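# Bend a rod into an upright arch across two sockets

## Task

Curve the rod into a standing arch so that each of its two ends sits in its own socket on the board.

## Robot and tools

Robot: two arms, left_arm and right_arm, each with a two-finger gripper. Scene frame: origin at table-top height, midway between the nominal arm bases; +z up, +x out over the table, left_arm on the +y side. Arm names do not match image sides. Calibrated bases: left_arm at (-0.010, +0.367, +0.041) m, right_arm at (-0.001, -0.258, +0.046) m, both nearly unrotated. A two-camera stand is fixed behind the arms. Something may occasionally nudge a loose object.

Gripper axes: fingers point along the gripper's +z and close along its y. end_effector_position is the point between the pads, about 1 cm short of the fingertips. Hand positions, orientations (end_effector_quat_wxyz) and velocities are reported in the scene frame. Printed values can be off by a few cm, more at long reach.

The 14-number row (shared by execute_actions and move): one flat list covering both arms, each number in [-1, 1]. Order: left dx, dy, dz, rx, ry, rz, opening, then the same seven for right. dx..rz are offsets, not poses: they are measured from that arm's Hand target as it stood when the action or move began, along that Hand target's own axes. 1.0 equals 0.6 m for dx/dy/dz and 180 degrees for the rotation; rx, ry, rz form a single rotation vector. Sending the same offset again moves the arm further. The opening is absolute: +1 fully open (0.093 m), -1 closed. A 0 is a real command, so to leave a gripper alone resend its current opening; all six pose numbers at 0 re-command the arm's Hand target.

execute_actions(actions, cameras): actions is a list of actions; each action is a table of up to 15 rows, one per 1/30 s step, and a short table repeats its final row to fill 15 steps. Every row is an offset from the action's start pose, not from the previous row. Each action costs 0.5 s. Images come back only when actions is empty or cameras names them ("all", a list of names, or []). Cameras: cam_head_left, cam_head_right, cam_high, cam_low, cam_left_wrist, cam_right_wrist, all 896x504.

move(target, speed, blend, opening_speed, grip_force, blocking, cameras): drives each gripper in a straight line toward target, either one row or a list of up to 15 rows; every row is an offset from the same starting Hand targets. speed: m/s, 0.002 to 2.9, default 0.25 (rotation up to twice that in rad/s); one value or one per target. blend: corner rounding in m for lists; 0 stops at each point. opening_speed: at least 0.2 per second on the -1..+1 scale. grip_force: per-pad limit in N, 10 to 50, one value or one per arm; it persists, and lower forces close slowly. blocking=false returns after about 0.5 s while motion continues. Whole move is capped at 10 s. Paths ignore obstacles and the other arm; faster moves overshoot and hit harder; targets past a contact press harder. Avoid routing a gripper near its own base. The result adds a move: line, e.g. done, off_target, moving, held, fault, plus limits=paced (pose clipped) or limits=held (steps withheld). done means at rest within 10 mm and 2 degrees; it says nothing about contact.

wait(seconds 0..10) lets time run holding commands. stop brakes a running move. zoom_image(camera, region [x0, y0, x1, y1] in pixels, at most 504x504) magnifies the latest image of that camera. read_manual returns licence texts only. finished_scene(scene 1..3) ends the scene irreversibly; after ending scene 1, make no further calls in that reply. The goal must hold without the robot touching it.

Results: Hand target is the last commanded pose after clipping, the base for the next offsets; grippers often settle short of it, so check and send the remaining gap. Orientation commands are clipped to within 40 degrees of the measured orientation each step. Friction and weight can leave a gripper low, short or tilted; verify and correct after moves. Joint positions end with the finger opening in m. grip_measured: +1 open, -1 closed; pads meet near -0.94 and each mm of object width adds about 0.0208; per-gripper bias up to 0.02. To grip a rigid object send roughly 0.24 below its width reading; keep sending it to hold; send well above it to release. Grip force is about 50 to 65 N per pad. Joint torques include gravity, have unit offsets, and joints 1 to 3 wrap at ±28 N m. Joint velocities may read within noise.

Avoid: dropping the rod or letting it leave the table, releasing it while it moves, fast impacts with fixed or heavy things, any contact or squeeze between the two arms (can fail the scene), strain on a wrist camera cable, and motor overheating (warning at 75 °C, arm folds at 90 °C, collapses at 100 °C) caused by holding loads, stretching out, or pushing at unreachable poses. Thinking time lets the scene run on.

Each tool is called after "Call:" as name(argument=value, ...), one argument or row to a line, values as JSON.

## Session

Call:
execute_actions(
  actions=[],
)

Scene clock: 0.00 s.
left_arm: end_effector_position=(+0.3610, +0.3733, +0.0989) grip_measured=+1.000 end_effector_quat_wxyz=(+0.524, -0.004, +0.852, +0.021) | right_arm: end_effector_position=(+0.3773, -0.3003, +0.1329) grip_measured=+1.000 end_effector_quat_wxyz=(+0.589, +0.091, +0.803, -0.017)
Joint positions: left_arm=[0.001 1.553 0.331 0.754 -0.041 0.016 0.093] | right_arm=[-0.101 1.575 0.301 0.964 0.049 0.1 0.093]
Joint velocities: within noise
Joint torques (N m): no reading
Motor temperatures (°C): left_arm=[31 35 38 33 28 30 29] | right_arm=[29 34 35 35 30 31 29]
Heat: left arm: 38 °C; right arm: 35 °C.
Hand target: left_arm +0.3667, +0.3733, +0.1100; +0.539, -0.004, +0.842, +0.021 | right_arm +0.3811, -0.3007, +0.1425; +0.602, +0.090, +0.793, -0.017
Tool commands: left_gripper/opening=+1.0 right_gripper/opening=+1.0

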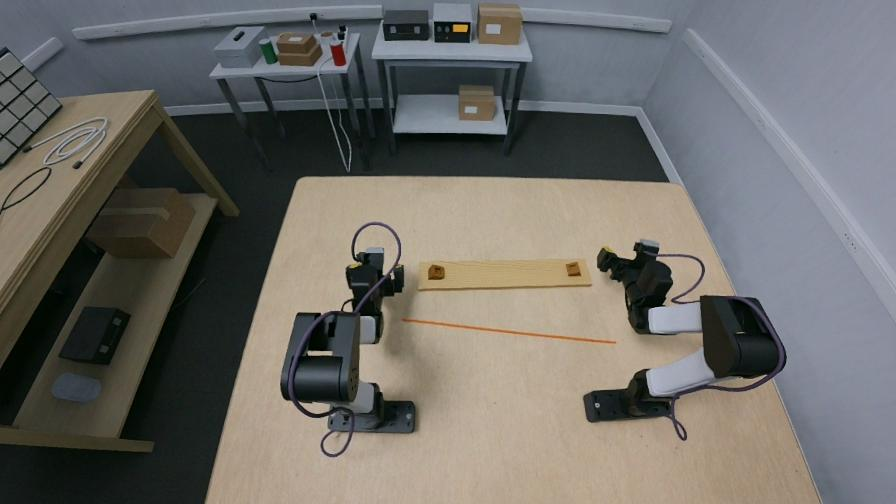

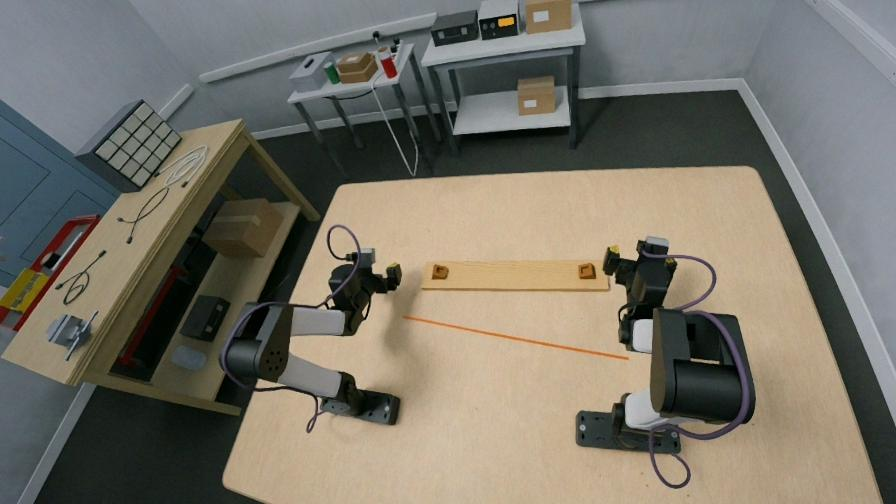

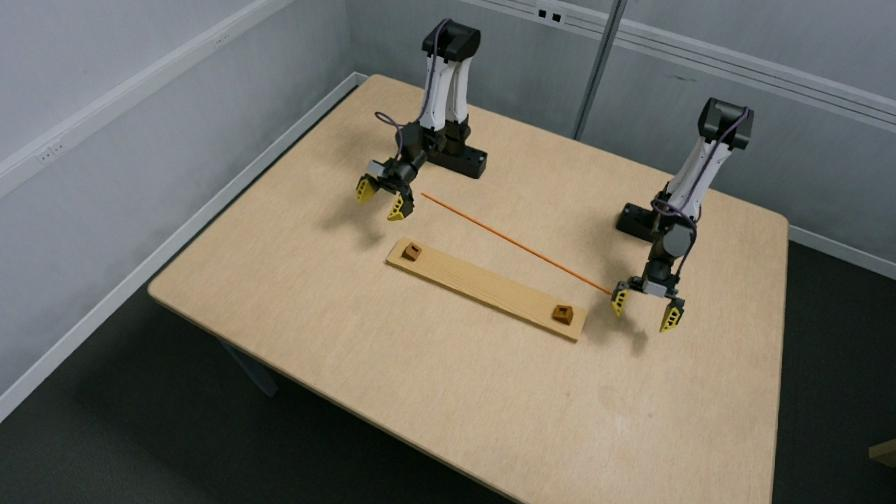

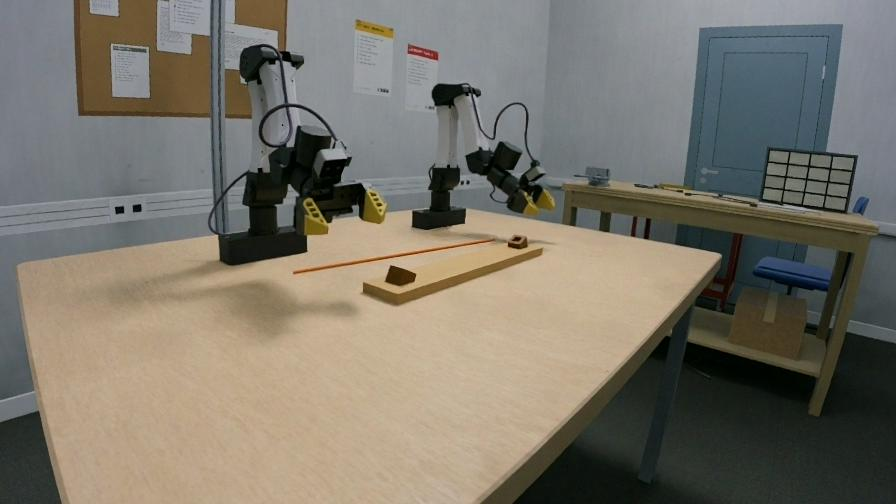

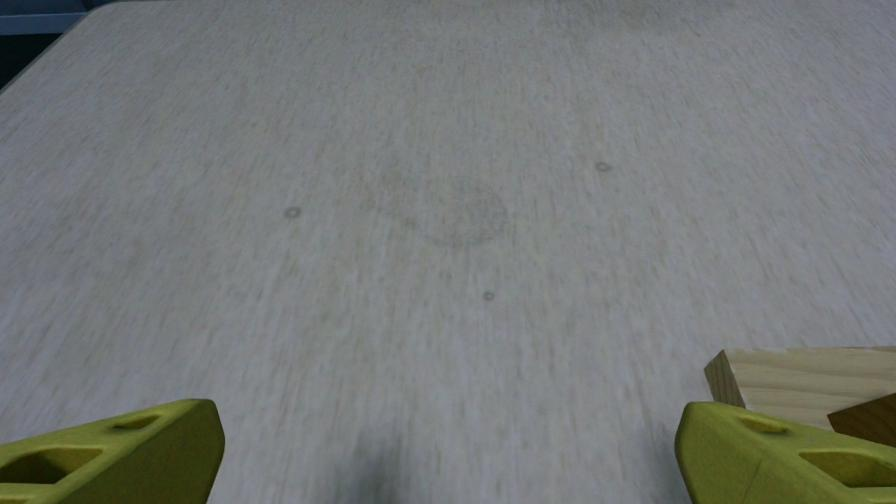

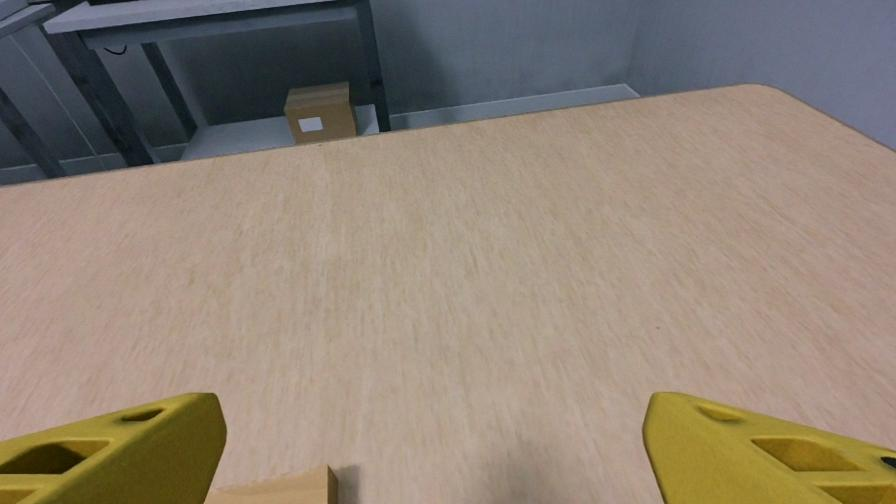

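Call:
zoom_image(
  camera="cam_head_left",
  region=[380, 240, 640, 370],
)

Call:
zoom_image(
  camera="cam_head_right",
  region=[390, 240, 650, 370],
)

Call:
zoom_image(
  camera="cam_high",
  region=[380, 180, 640, 350],
)

Call:
zoom_image(
  camera="cam_low",
  region=[280, 220, 560, 320],
)

Scaled by 1.938 from the camera's 896x504 image, which has a finer 1280x720 frame.

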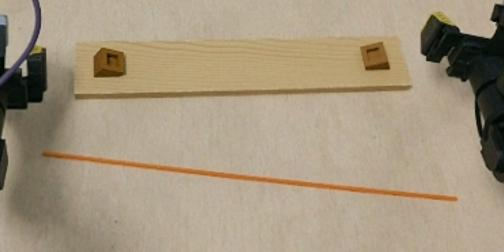

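Scaled by 1.938 from the camera's 896x504 image, which has a finer 1280x720 frame.

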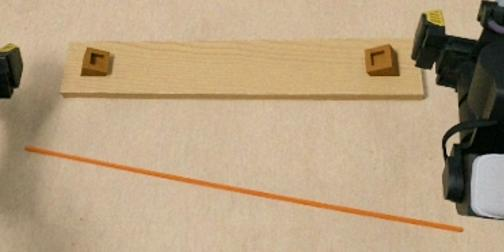

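Scaled by 1.938 from the camera's 896x504 image, which has a finer 1280x720 frame.

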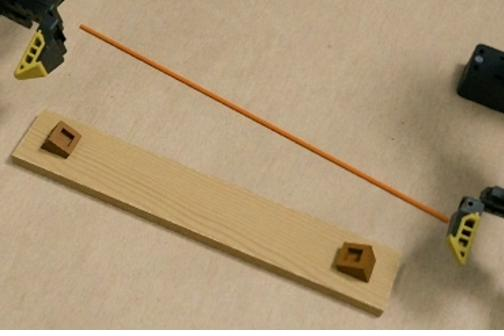

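Scaled by 1.800 from the camera's 896x504 image, which has a finer 1280x720 frame.

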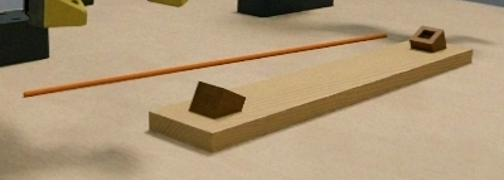

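Call:
move(
  target=[-0.2868,-0.2452,-0.1527,0.2931,0.2711,0.4427,1,-0.2260,0.1478,-0.1235,-0.3374,0.3189,-0.4813,1],
  speed=0.25,
  cameras=["cam_left_wrist","cam_right_wrist","cam_head_left"],
)

Scene clock: 60.40 s.
left_arm: end_effector_position=(+0.3586, +0.2207, +0.2857) grip_measured=+1.000 end_effector_quat_wxyz=(+0.116, +0.694, +0.709, +0.044) | right_arm: end_effector_position=(+0.3636, -0.2209, +0.2808) grip_measured=+1.000 end_effector_quat_wxyz=(-0.081, +0.696, -0.712, +0.056)
Joint positions: left_arm=[-0.371 1.942 2.2 -1.58 0.01 1.176 0.093] | right_arm=[0.083 1.837 2.023 -1.56 -0.014 -1.452 0.093]
Joint torques (N m): left_arm=[-0.68 -8.9 7.97 0.86 -0.07 0.21] | right_arm=[0.16 -9.14 7.54 0.75 -0.06 -0.11]
Motor temperatures (°C): left_arm=[31 38 42 40 28 30 29] | right_arm=[29 36 39 50 30 31 29]
Heat: left arm: 42 °C; right arm: 50 °C.
Hand target: left_arm +0.3599, +0.2200, +0.2999; +0.000, +0.707, +0.707, +0.000 | right_arm +0.3602, -0.2203, +0.3002; +0.000, +0.707, -0.707, +0.000
Off the commanded pose: left_arm 0.014 m, 14 deg | right_arm 0.020 m, 11 deg.
joint sent to its limit (left arm) — joint 4 (wrist pitch), lower limit. The joint targets are off in orientation, not in position.
joint sent to its limit (right arm) — joint 4 (wrist pitch), lower limit. The joint targets are off in orientation, not in position.
move: off_target (left_arm, right_arm)
Images, in order (width x height): cam_head_left 896x504, cam_left_wrist 896x504, cam_right_wrist 896x504.

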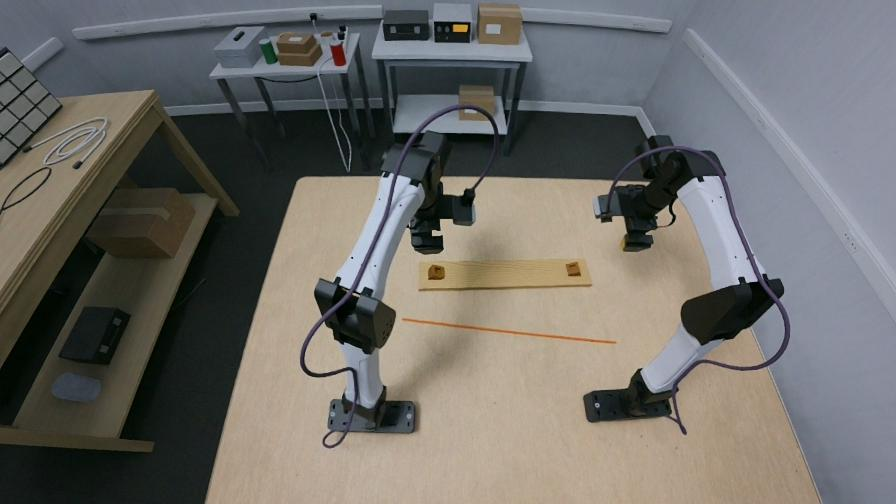

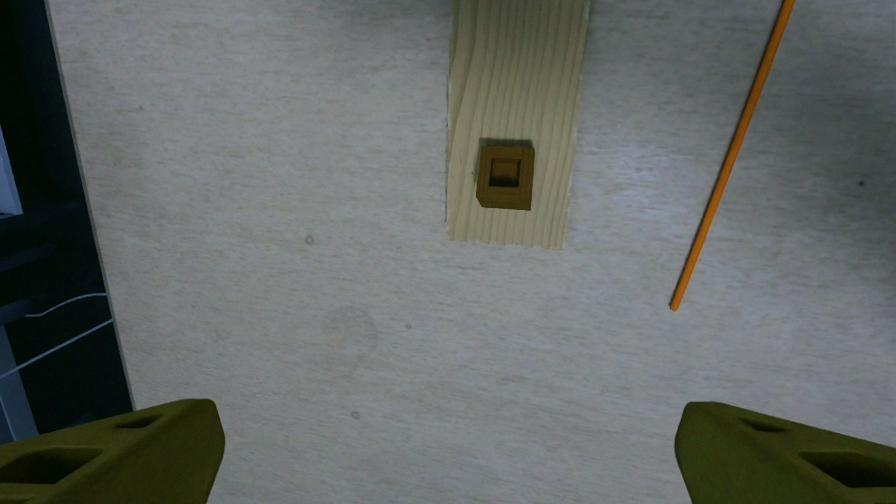

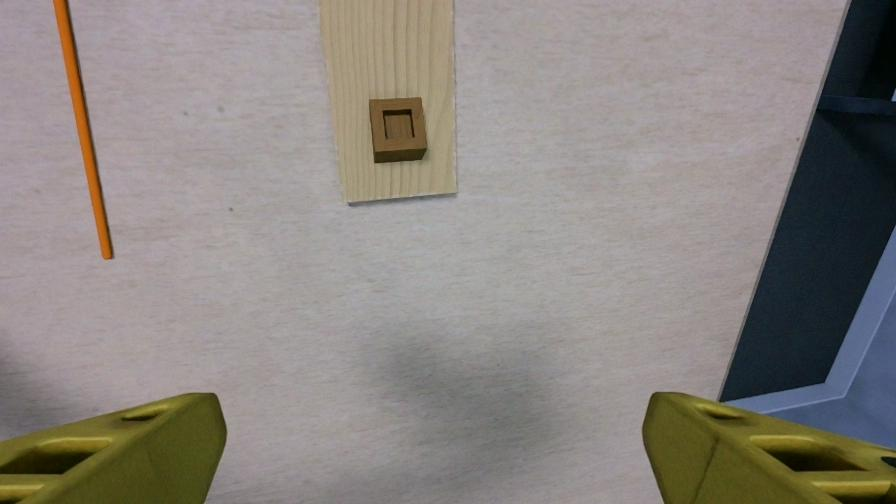

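Call:
zoom_image(
  camera="cam_left_wrist",
  region=[440, 120, 600, 220],
)

Call:
zoom_image(
  camera="cam_right_wrist",
  region=[320, 70, 480, 210],
)

Call:
zoom_image(
  camera="cam_left_wrist",
  region=[640, 220, 760, 320],
)

Scaled by 3.150 from the camera's 896x504 image, which has a finer 1280x720 frame.

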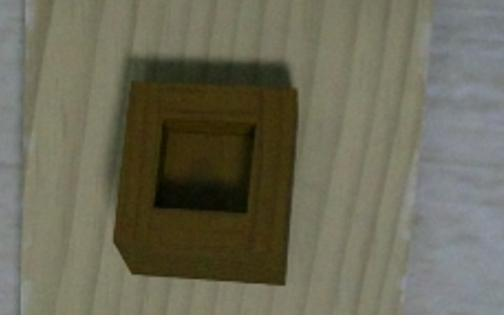

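Scaled by 3.150 from the camera's 896x504 image, which has a finer 1280x720 frame.

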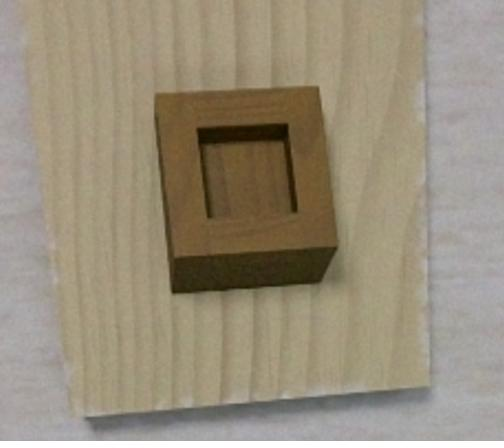

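Scaled by 4.200 from the camera's 896x504 image, which has a finer 1280x720 frame.

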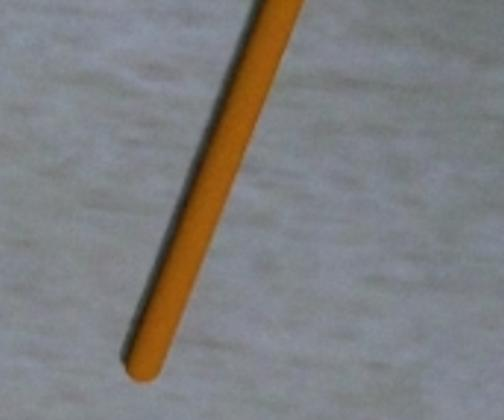

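Call:
move(
  target=[0.0508,-0.23,0.25,0,0,0.0417,1,-0.0063,0.3317,0.25,0,0,0.0417,1],
  speed=0.2,
  cameras=["cam_left_wrist","cam_right_wrist","cam_head_left"],
)

Scene clock: 134.97 s.
left_arm: end_effector_position=(+0.2205, +0.2510, +0.1457) grip_measured=+1.000 end_effector_quat_wxyz=(-0.015, +0.745, +0.666, -0.009) | right_arm: end_effector_position=(+0.1586, -0.2177, +0.1508) grip_measured=+1.000 end_effector_quat_wxyz=(-0.010, -0.660, +0.751, +0.008)
Joint positions: left_arm=[-0.459 1.556 1.197 -1.245 0.005 1.222 0.093] | right_arm=[0.23 1.177 0.896 -1.315 -0.005 -1.2 0.093]
Joint torques (N m): left_arm=[-0.68 -7.41 4.7 0.47 -0.06 0.25] | right_arm=[0.25 -3.12 4.52 0.59 -0.09 0.01]
Motor temperatures (°C): left_arm=[30 47 44 34 27 29 29] | right_arm=[28 48 44 38 30 31 29]
Heat: left arm: 47 °C; right arm: 48 °C.
Hand target: left_arm +0.2219, +0.2503, +0.1497; +0.000, +0.752, +0.659, +0.000 | right_arm +0.1611, -0.2163, +0.1502; +0.000, -0.659, +0.752, +0.000
Off the commanded pose: left_arm 0.004 m, 2 deg | right_arm 0.003 m, 1 deg.
move: done
Images, in order (width x height): cam_head_left 896x504, cam_left_wrist 896x504, cam_right_wrist 896x504.

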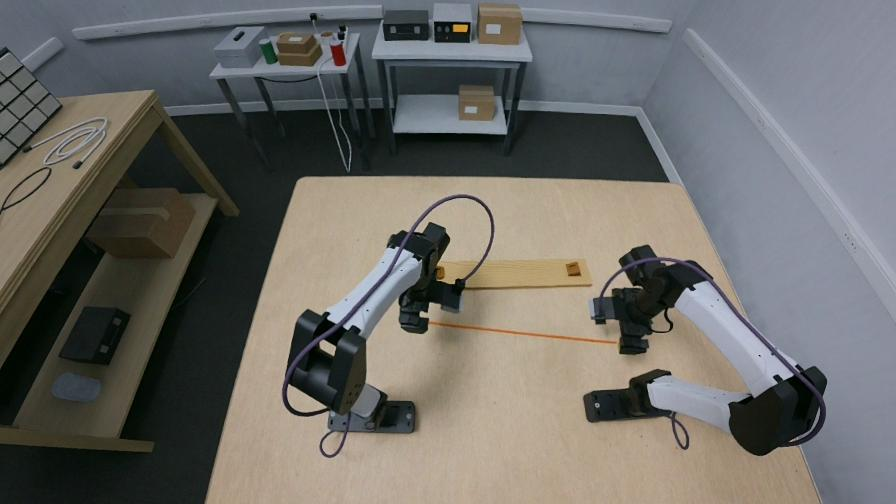

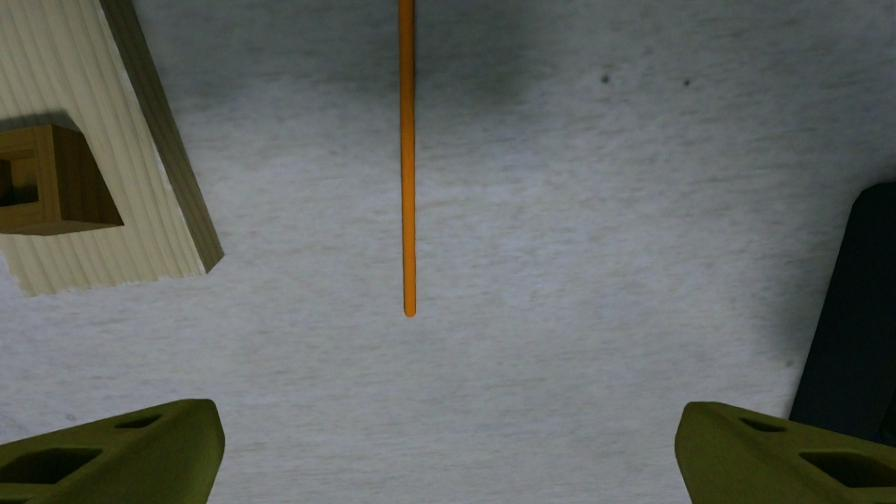

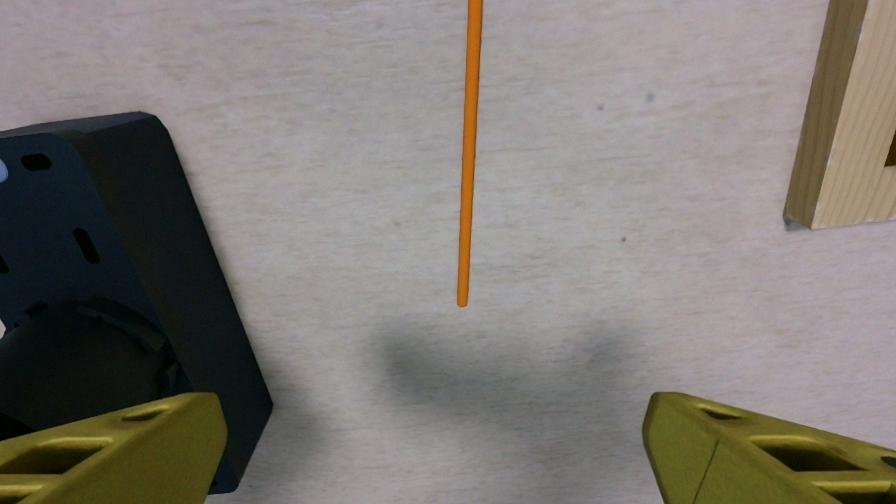

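Call:
move(
  target=[0,0.034,0.1667,0,0,0.007,0,-0.004,-0.0167,0.1667,0,0,0.007,0],
  speed=0.2,
  cameras=["cam_left_wrist","cam_right_wrist"],
)

Scene clock: 148.77 s.
left_arm: end_effector_position=(+0.2402, +0.2464, +0.0519) grip_measured=+0.002 end_effector_quat_wxyz=(-0.003, +0.756, +0.655, -0.003) | right_arm: end_effector_position=(+0.1706, -0.2147, +0.0537) grip_measured=+0.002 end_effector_quat_wxyz=(-0.001, -0.654, +0.756, +0.003)
Joint positions: left_arm=[-0.444 1.717 0.978 -0.839 0.003 1.268 0.045] | right_arm=[0.23 1.327 0.593 -0.842 -0.005 -1.185 0.045]
Joint torques (N m): left_arm=[0.2 -5.89 4.4 0.53 -0.04 0.25] | right_arm=[-0.42 -2.41 3.9 0.73 -0.09 0.05]
Motor temperatures (°C): left_arm=[30 44 43 34 27 29 29] | right_arm=[28 43 42 38 30 31 29]
Heat: left arm: 44 °C; right arm: 43 °C.
Hand target: left_arm +0.2422, +0.2477, +0.0497; +0.000, +0.759, +0.651, +0.000 | right_arm +0.1714, -0.2151, +0.0502; +0.000, -0.651, +0.759, +0.000
Off the commanded pose: left_arm 0.003 m, 1 deg | right_arm 0.004 m, 1 deg.
move: done
Images, in order (width x height): cam_left_wrist 896x504, cam_right_wrist 896x504.

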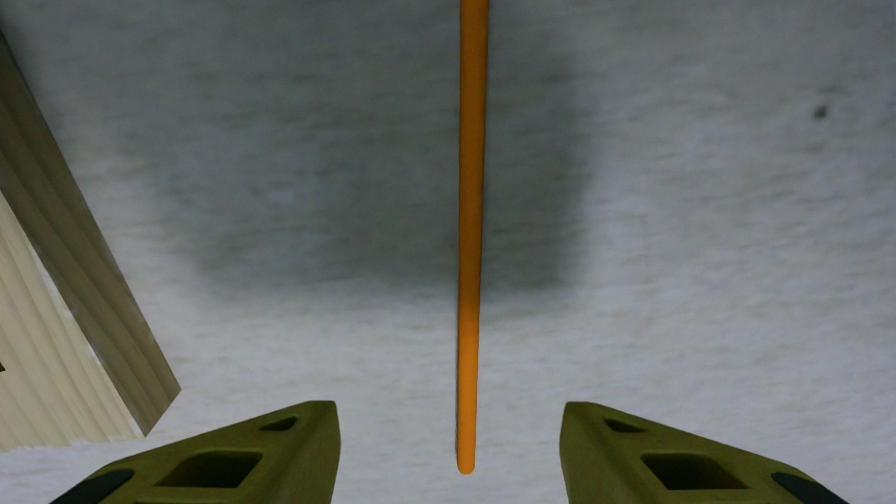

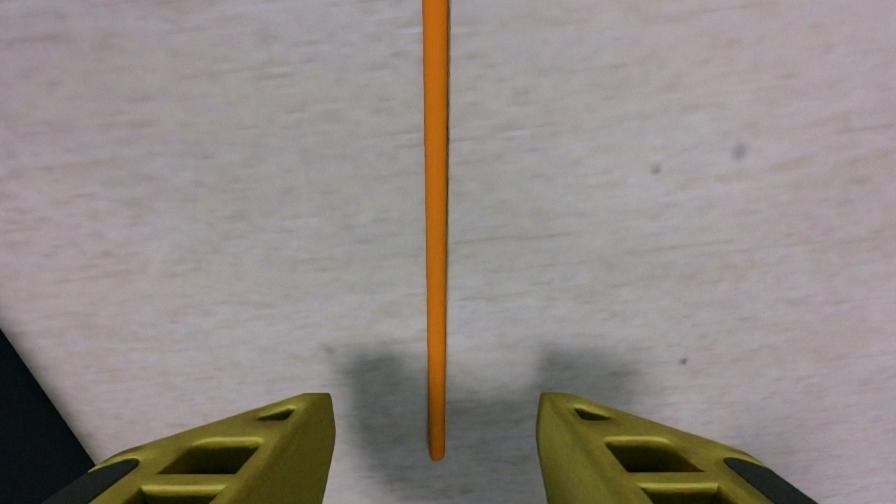

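Call:
move(
  target=[0.008,-0.01,0.05,0,0,0,-0.4,0,0.003,0.05,0,0,0,-0.4],
  speed=0.1,
  cameras=["cam_left_wrist","cam_right_wrist","cam_low"],
)

Scene clock: 157.40 s.
left_arm: end_effector_position=(+0.2356, +0.2518, +0.0223) grip_measured=-0.398 end_effector_quat_wxyz=(-0.002, +0.756, +0.655, -0.003) | right_arm: end_effector_position=(+0.1683, -0.2153, +0.0229) grip_measured=-0.398 end_effector_quat_wxyz=(-0.003, -0.653, +0.757, +0.004)
Joint positions: left_arm=[-0.433 1.759 0.888 -0.706 0.003 1.278 0.026] | right_arm=[0.23 1.411 0.509 -0.678 -0.005 -1.181 0.026]
Joint torques (N m): left_arm=[0.2 -5.79 4.01 0.54 -0.04 0.24] | right_arm=[-0.08 -2.59 3.7 0.73 -0.08 0.04]
Heat: left arm: 44 °C; right arm: 41 °C.
Hand target: left_arm +0.2371, +0.2534, +0.0197; +0.000, +0.759, +0.651, +0.000 | right_arm +0.1696, -0.2149, +0.0201; +0.000, -0.651, +0.759, +0.000
Off the commanded pose: left_arm 0.003 m, 1 deg | right_arm 0.003 m, 1 deg.
move: done
Images, in order (width x height): cam_low 896x504, cam_left_wrist 896x504, cam_right_wrist 896x504.

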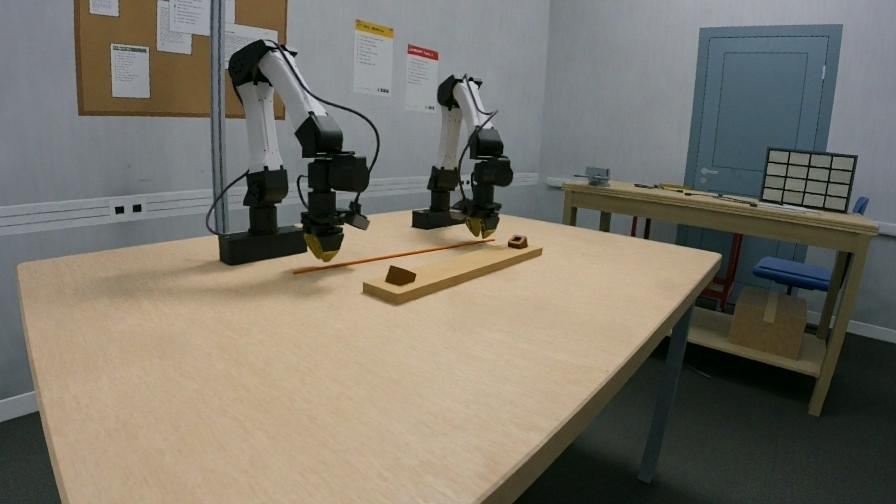

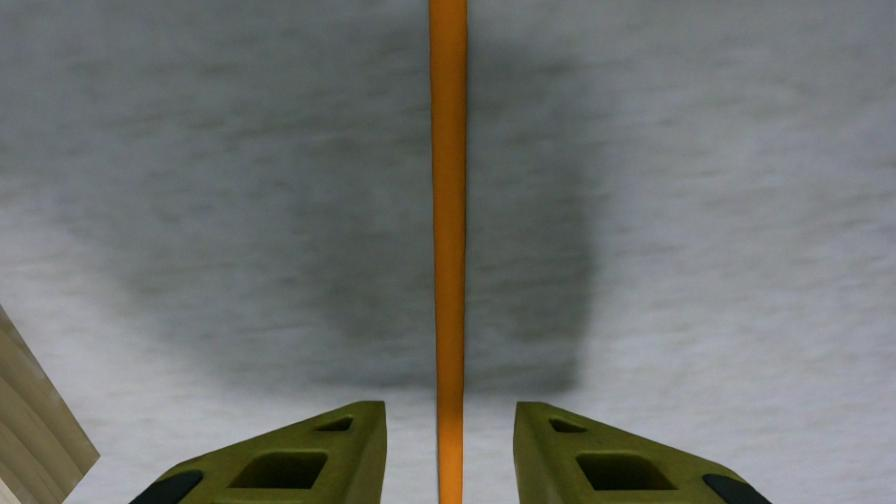

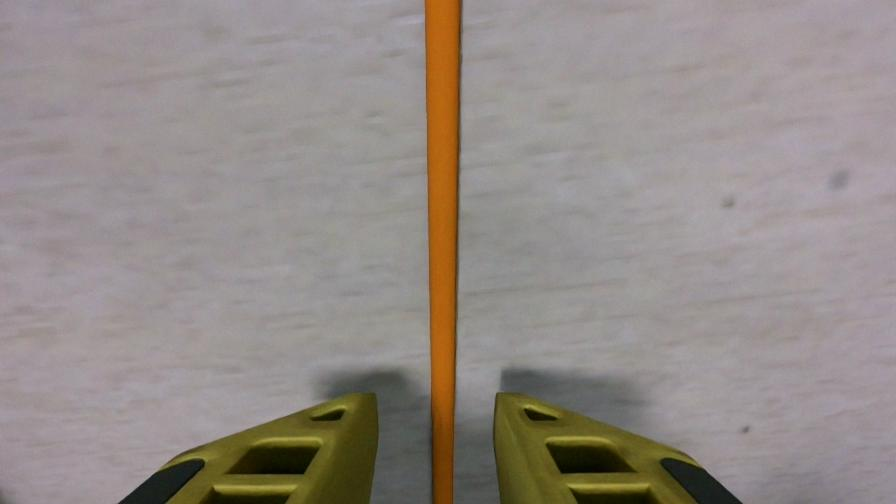

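Call:
move(
  target=[0,0,0.01,0,0,0,-0.4,0,0,0.01,0,0,0,-0.4],
  speed=0.05,
)

Call:
move(
  target=[0,0,0.005,0,0,0,-0.4,0,0,0.005,0,0,0,-0.4],
  speed=0.03,
  cameras=["cam_left_wrist","cam_right_wrist"],
)

Scene clock: 168.77 s.
left_arm: end_effector_position=(+0.2360, +0.2517, +0.0167) grip_measured=-0.398 end_effector_quat_wxyz=(-0.002, +0.756, +0.655, -0.002) | right_arm: end_effector_position=(+0.1686, -0.2152, +0.0170) grip_measured=-0.398 end_effector_quat_wxyz=(-0.002, -0.653, +0.757, +0.004)
Joint positions: left_arm=[-0.433 1.773 0.878 -0.681 0.003 1.279 0.026] | right_arm=[0.23 1.432 0.496 -0.643 -0.005 -1.181 0.026]
Joint torques (N m): left_arm=[0.18 -5.75 3.9 0.55 -0.03 0.24] | right_arm=[-0.08 -2.67 3.58 0.74 -0.09 0.05]
Heat: left arm: 42 °C; right arm: 41 °C.
Hand target: left_arm +0.2371, +0.2534, +0.0138; +0.000, +0.759, +0.651, +0.000 | right_arm +0.1697, -0.2148, +0.0142; +0.000, -0.651, +0.759, +0.000
Off the commanded pose: left_arm 0.004 m, 1 deg | right_arm 0.003 m, 1 deg.
move: done

Scene clock: 169.60 s.
left_arm: end_effector_position=(+0.2379, +0.2508, +0.0148) grip_measured=-0.398 end_effector_quat_wxyz=(+0.001, +0.756, +0.655, -0.001) | right_arm: end_effector_position=(+0.1684, -0.2153, +0.0138) grip_measured=-0.398 end_effector_quat_wxyz=(-0.003, -0.653, +0.757, +0.004)
Joint positions: left_arm=[-0.433 1.78 0.878 -0.668 0.003 1.279 0.026] | right_arm=[0.23 1.444 0.489 -0.626 -0.005 -1.181 0.026]
Joint torques (N m): left_arm=[0.18 -5.74 3.44 0.57 -0.04 0.24] | right_arm=[-0.08 -2.73 3.54 0.71 -0.09 0.04]
Heat: left arm: 42 °C; right arm: 40 °C.
Hand target: left_arm +0.2371, +0.2534, +0.0108; +0.000, +0.759, +0.651, +0.000 | right_arm +0.1696, -0.2148, +0.0112; +0.000, -0.651, +0.759, +0.000
Off the commanded pose: left_arm 0.005 m, 1 deg | right_arm 0.003 m, 1 deg.
move: done
Images, in order (width x height): cam_left_wrist 896x504, cam_right_wrist 896x504.

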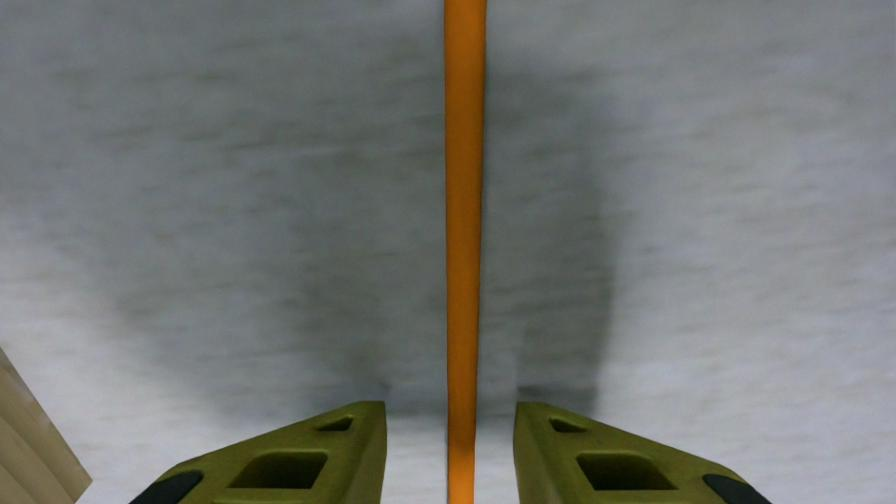

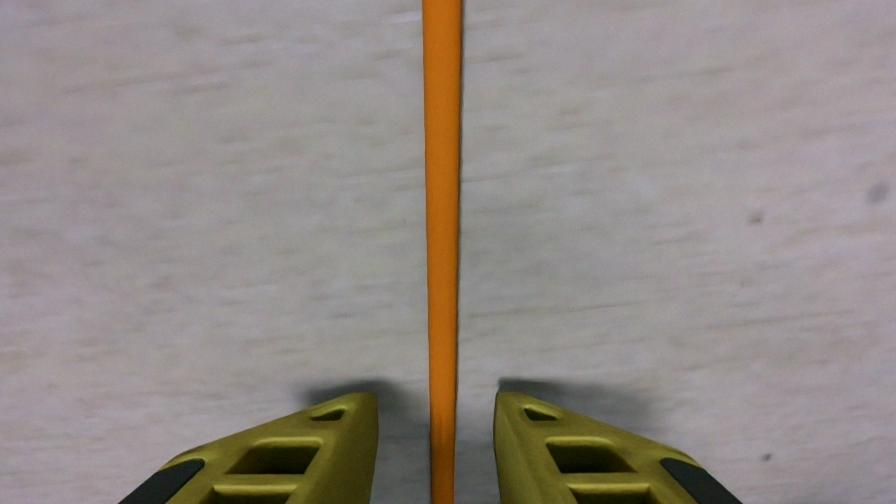

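Call:
move(
  target=[0,-0.004,0.0,0,0,0,-0.5,0,0,0.004,0,0,0,-0.5],
  speed=0.03,
  cameras=["cam_left_wrist","cam_right_wrist"],
)

Scene clock: 182.20 s.
left_arm: end_effector_position=(+0.2334, +0.2529, +0.0121) grip_measured=-0.498 end_effector_quat_wxyz=(-0.004, +0.756, +0.655, -0.004) | right_arm: end_effector_position=(+0.1705, -0.2148, +0.0124) grip_measured=-0.498 end_effector_quat_wxyz=(+0.000, -0.653, +0.758, +0.003)
Joint positions: left_arm=[-0.433 1.78 0.864 -0.665 0.003 1.279 0.021] | right_arm=[0.23 1.452 0.489 -0.611 -0.005 -1.181 0.021]
Joint torques (N m): left_arm=[-0.03 -6.24 3.79 0.54 -0.03 0.22] | right_arm=[-0.06 -2.73 3.1 0.68 -0.08 0.05]
Motor temperatures (°C): left_arm=[30 41 41 32 27 29 29] | right_arm=[28 38 40 37 30 31 29]
Heat: left arm: 41 °C; right arm: 40 °C.
Hand target: left_arm +0.2347, +0.2537, +0.0108; +0.000, +0.759, +0.651, +0.000 | right_arm +0.1697, -0.2148, +0.0088; +0.000, -0.651, +0.759, +0.000
Off the commanded pose: left_arm 0.002 m, 1 deg | right_arm 0.004 m, 0 deg.
move: done
Images, in order (width x height): cam_left_wrist 896x504, cam_right_wrist 896x504.

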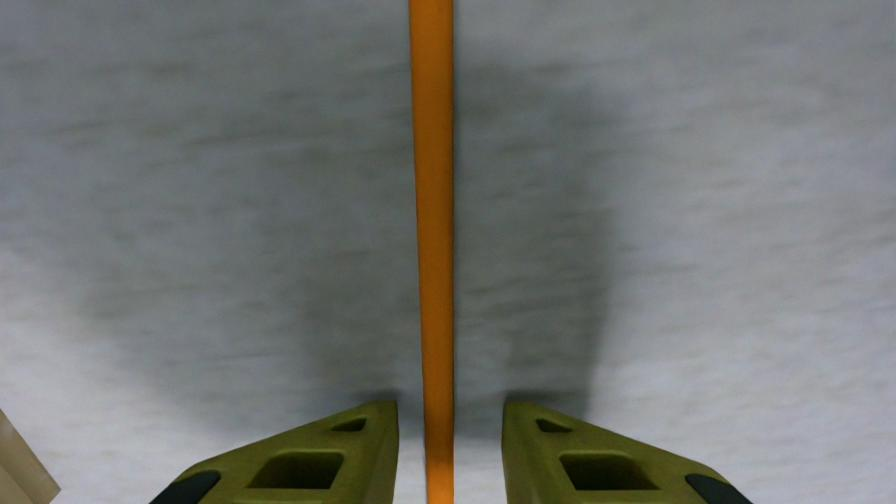

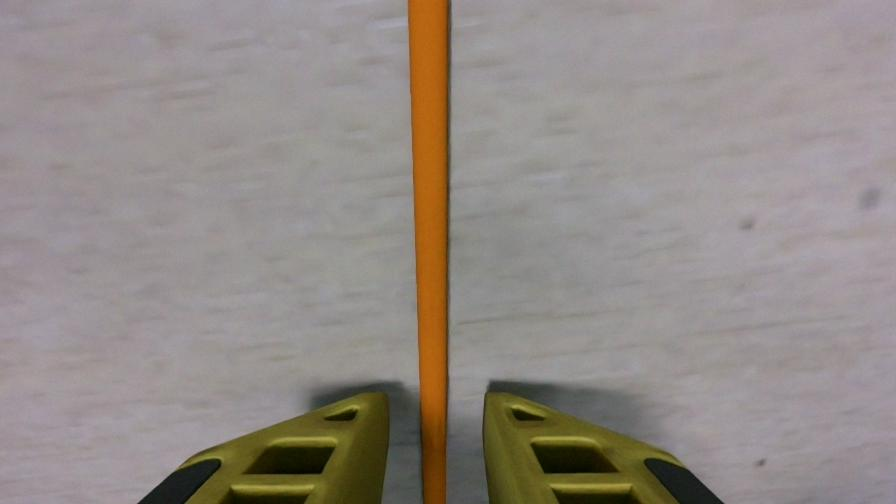

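Call:
move(
  target=[0,0.002,0.003,0,0,0,-1,0,0,0,0,0,0,-1],
  speed=0.03,
  opening_speed=0.3,
  cameras=["cam_left_wrist","cam_right_wrist"],
)

Scene clock: 188.40 s.
left_arm: end_effector_position=(+0.2365, +0.2516, +0.0120) grip_measured=-0.987 end_effector_quat_wxyz=(+0.002, +0.756, +0.655, +0.000) | right_arm: end_effector_position=(+0.1706, -0.2147, +0.0124) grip_measured=-0.982 end_effector_quat_wxyz=(+0.000, -0.653, +0.758, +0.003)
Joint positions: left_arm=[-0.433 1.78 0.864 -0.651 0.002 1.279 0] | right_arm=[0.23 1.452 0.489 -0.611 -0.005 -1.181 0]
Joint torques (N m): left_arm=[0.08 -5.61 3.95 0.5 -0.02 0.24] | right_arm=[-0.06 -2.73 3.11 0.73 -0.08 0.04]
Heat: left arm: 41 °C; right arm: 40 °C.
Hand target: left_arm +0.2360, +0.2535, +0.0090; +0.000, +0.759, +0.651, +0.000 | right_arm +0.1696, -0.2148, +0.0088; +0.000, -0.651, +0.759, +0.000
Off the commanded pose: left_arm 0.004 m, 1 deg | right_arm 0.004 m, 0 deg.
move: done
Images, in order (width x height): cam_left_wrist 896x504, cam_right_wrist 896x504.

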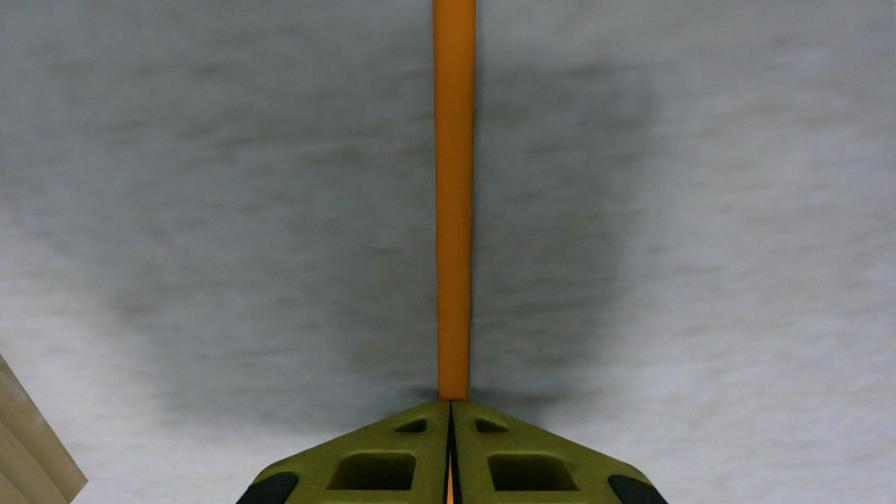

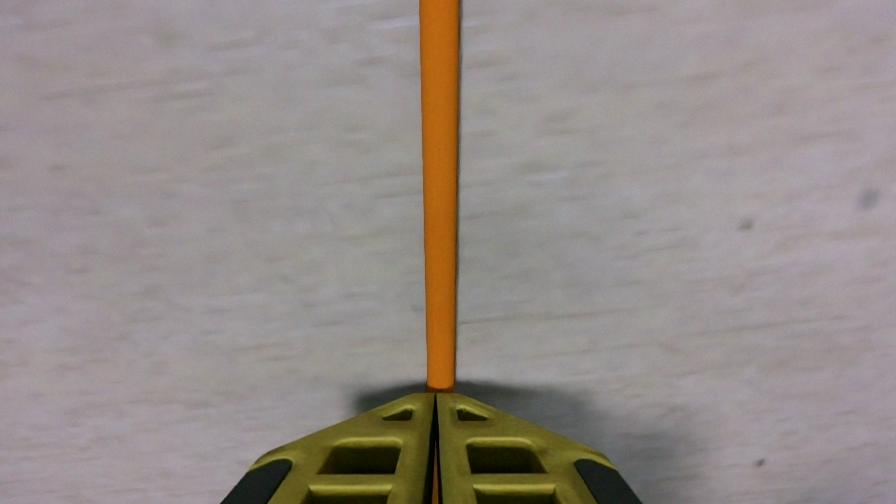

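Call:
move(
  target=[0,0,0,0,0,0,-0.5,0,0,0,0,0,0,-0.5],
  speed=0.03,
)

Call:
move(
  target=[0,0,0.008,0,0,0,-0.5,0,0,0.008,0,0,0,-0.5],
  speed=0.03,
  cameras=["cam_left_wrist","cam_right_wrist"],
)

Scene clock: 193.47 s.
left_arm: end_effector_position=(+0.2360, +0.2519, +0.0109) grip_measured=-0.502 end_effector_quat_wxyz=(+0.000, +0.756, +0.655, -0.001) | right_arm: end_effector_position=(+0.1706, -0.2147, +0.0124) grip_measured=-0.502 end_effector_quat_wxyz=(+0.000, -0.653, +0.758, +0.003)
Joint positions: left_arm=[-0.433 1.785 0.864 -0.651 0.002 1.279 0.021] | right_arm=[0.23 1.452 0.489 -0.611 -0.005 -1.181 0.021]
Joint torques (N m): left_arm=[0.08 -5.98 3.9 0.5 -0.03 0.23] | right_arm=[-0.03 -2.77 3.1 0.73 -0.08 0.04]
Heat: left arm: 41 °C; right arm: 40 °C.
Hand target: left_arm +0.2359, +0.2536, +0.0090; +0.000, +0.759, +0.651, +0.000 | right_arm +0.1696, -0.2148, +0.0088; +0.000, -0.651, +0.759, +0.000
Off the commanded pose: left_arm 0.003 m, 1 deg | right_arm 0.004 m, 0 deg.
move: done

Scene clock: 194.30 s.
left_arm: end_effector_position=(+0.2373, +0.2513, +0.0084) grip_measured=-0.502 end_effector_quat_wxyz=(+0.001, +0.756, +0.655, -0.001) | right_arm: end_effector_position=(+0.1704, -0.2149, +0.0111) grip_measured=-0.502 end_effector_quat_wxyz=(+0.000, -0.653, +0.758, +0.003)
Joint positions: left_arm=[-0.433 1.795 0.864 -0.639 0.002 1.279 0.021] | right_arm=[0.23 1.456 0.485 -0.603 -0.004 -1.181 0.021]
Joint torques (N m): left_arm=[0.09 -5.76 3.25 0.58 -0.03 0.24] | right_arm=[-0.12 -1.76 2.63 0.93 -0.09 0.05]
Heat: left arm: 41 °C; right arm: 40 °C.
Hand target: left_arm +0.2359, +0.2536, +0.0041; +0.000, +0.759, +0.651, +0.000 | right_arm +0.1696, -0.2149, +0.0040; +0.000, -0.651, +0.759, +0.000
Off the commanded pose: left_arm 0.005 m, 1 deg | right_arm 0.007 m, 0 deg.
move: done
Images, in order (width x height): cam_left_wrist 896x504, cam_right_wrist 896x504.

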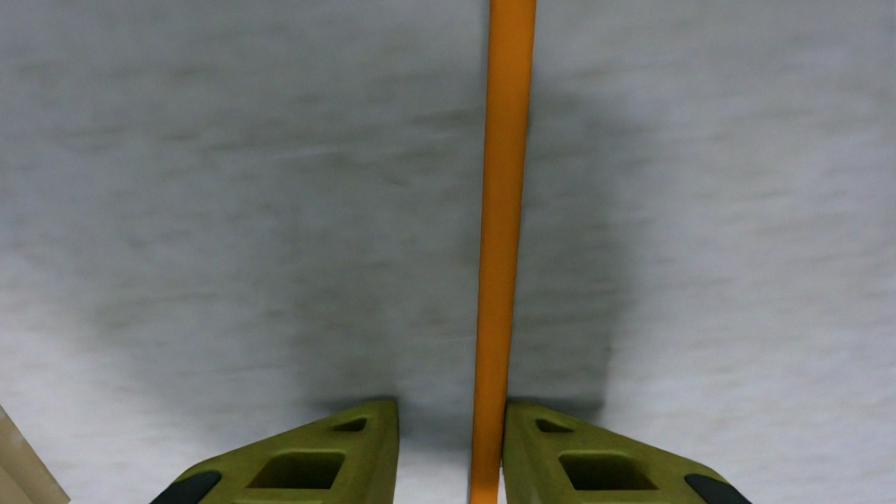

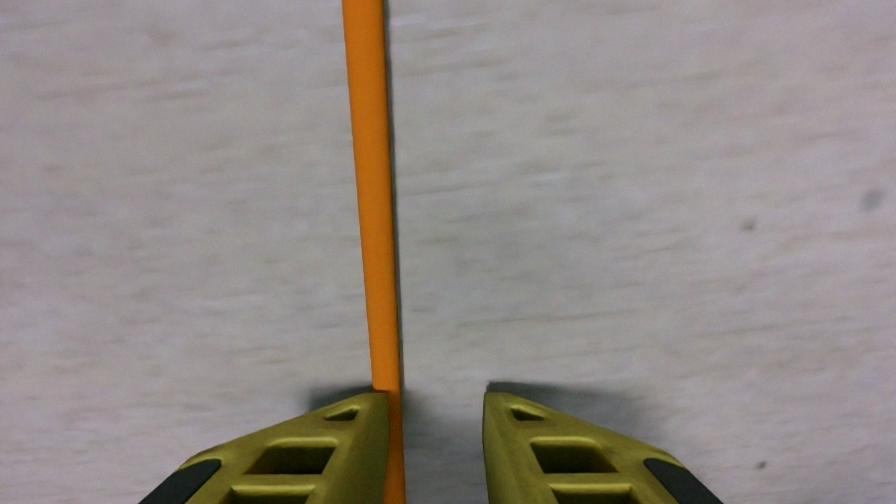

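Call:
move(
  target=[
    [0,0,-0.015,0,0,0,-0.5,0,0,-0.015,0,0,0,-0.5],
    [0,-0.0133,-0.015,0,0,0,-0.3,0,0.0183,-0.015,0,0,0,-0.3],
  ],
  speed=0.05,
  cameras=["cam_left_wrist","cam_right_wrist"],
)

Scene clock: 204.93 s.
left_arm: end_effector_position=(+0.2285, +0.2554, +0.0076) grip_measured=-0.302 end_effector_quat_wxyz=(-0.008, +0.756, +0.655, -0.005) | right_arm: end_effector_position=(+0.1632, -0.2128, +0.0120) grip_measured=-0.302 end_effector_quat_wxyz=(+0.003, -0.652, +0.758, +0.001)
Joint positions: left_arm=[-0.433 1.78 0.841 -0.65 0.002 1.279 0.031] | right_arm=[0.252 1.416 0.458 -0.607 -0.004 -1.156 0.031]
Joint torques (N m): left_arm=[-0.75 -8.42 3.64 0.33 -0.03 0.15] | right_arm=[0.24 -4.19 3.56 0.39 -0.09 0.05]
Heat: left arm: 42 °C; right arm: 39 °C.
Hand target: left_arm +0.2281, +0.2548, +0.0132; +0.000, +0.759, +0.651, +0.000 | right_arm +0.1589, -0.2131, +0.0130; +0.000, -0.651, +0.759, +0.000
Off the commanded pose: left_arm 0.006 m, 1 deg | right_arm 0.005 m, 0 deg.
move: done
Images, in order (width x height): cam_left_wrist 896x504, cam_right_wrist 896x504.

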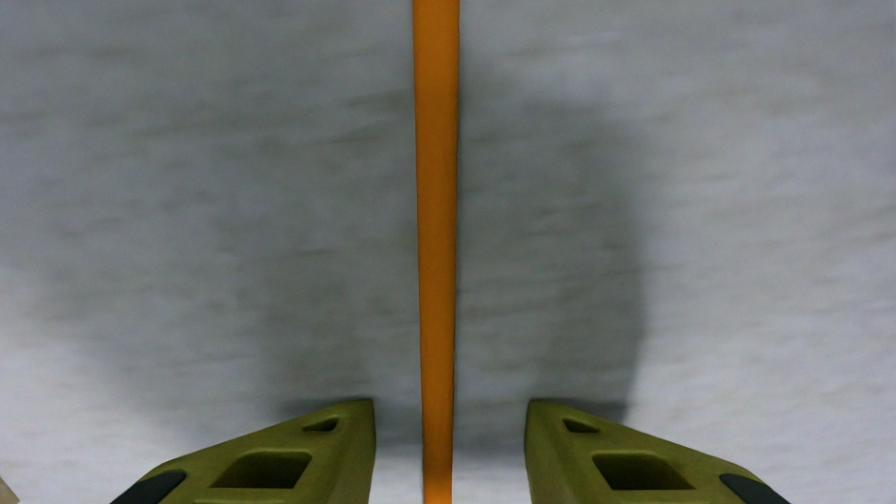

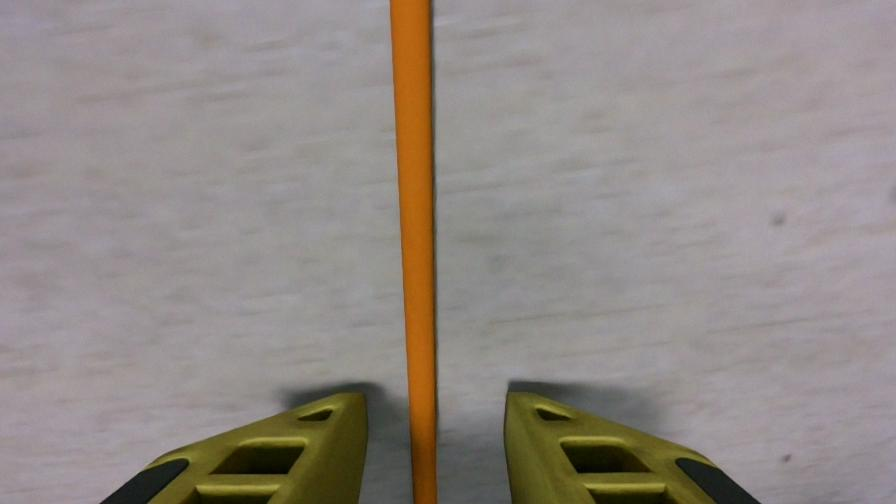

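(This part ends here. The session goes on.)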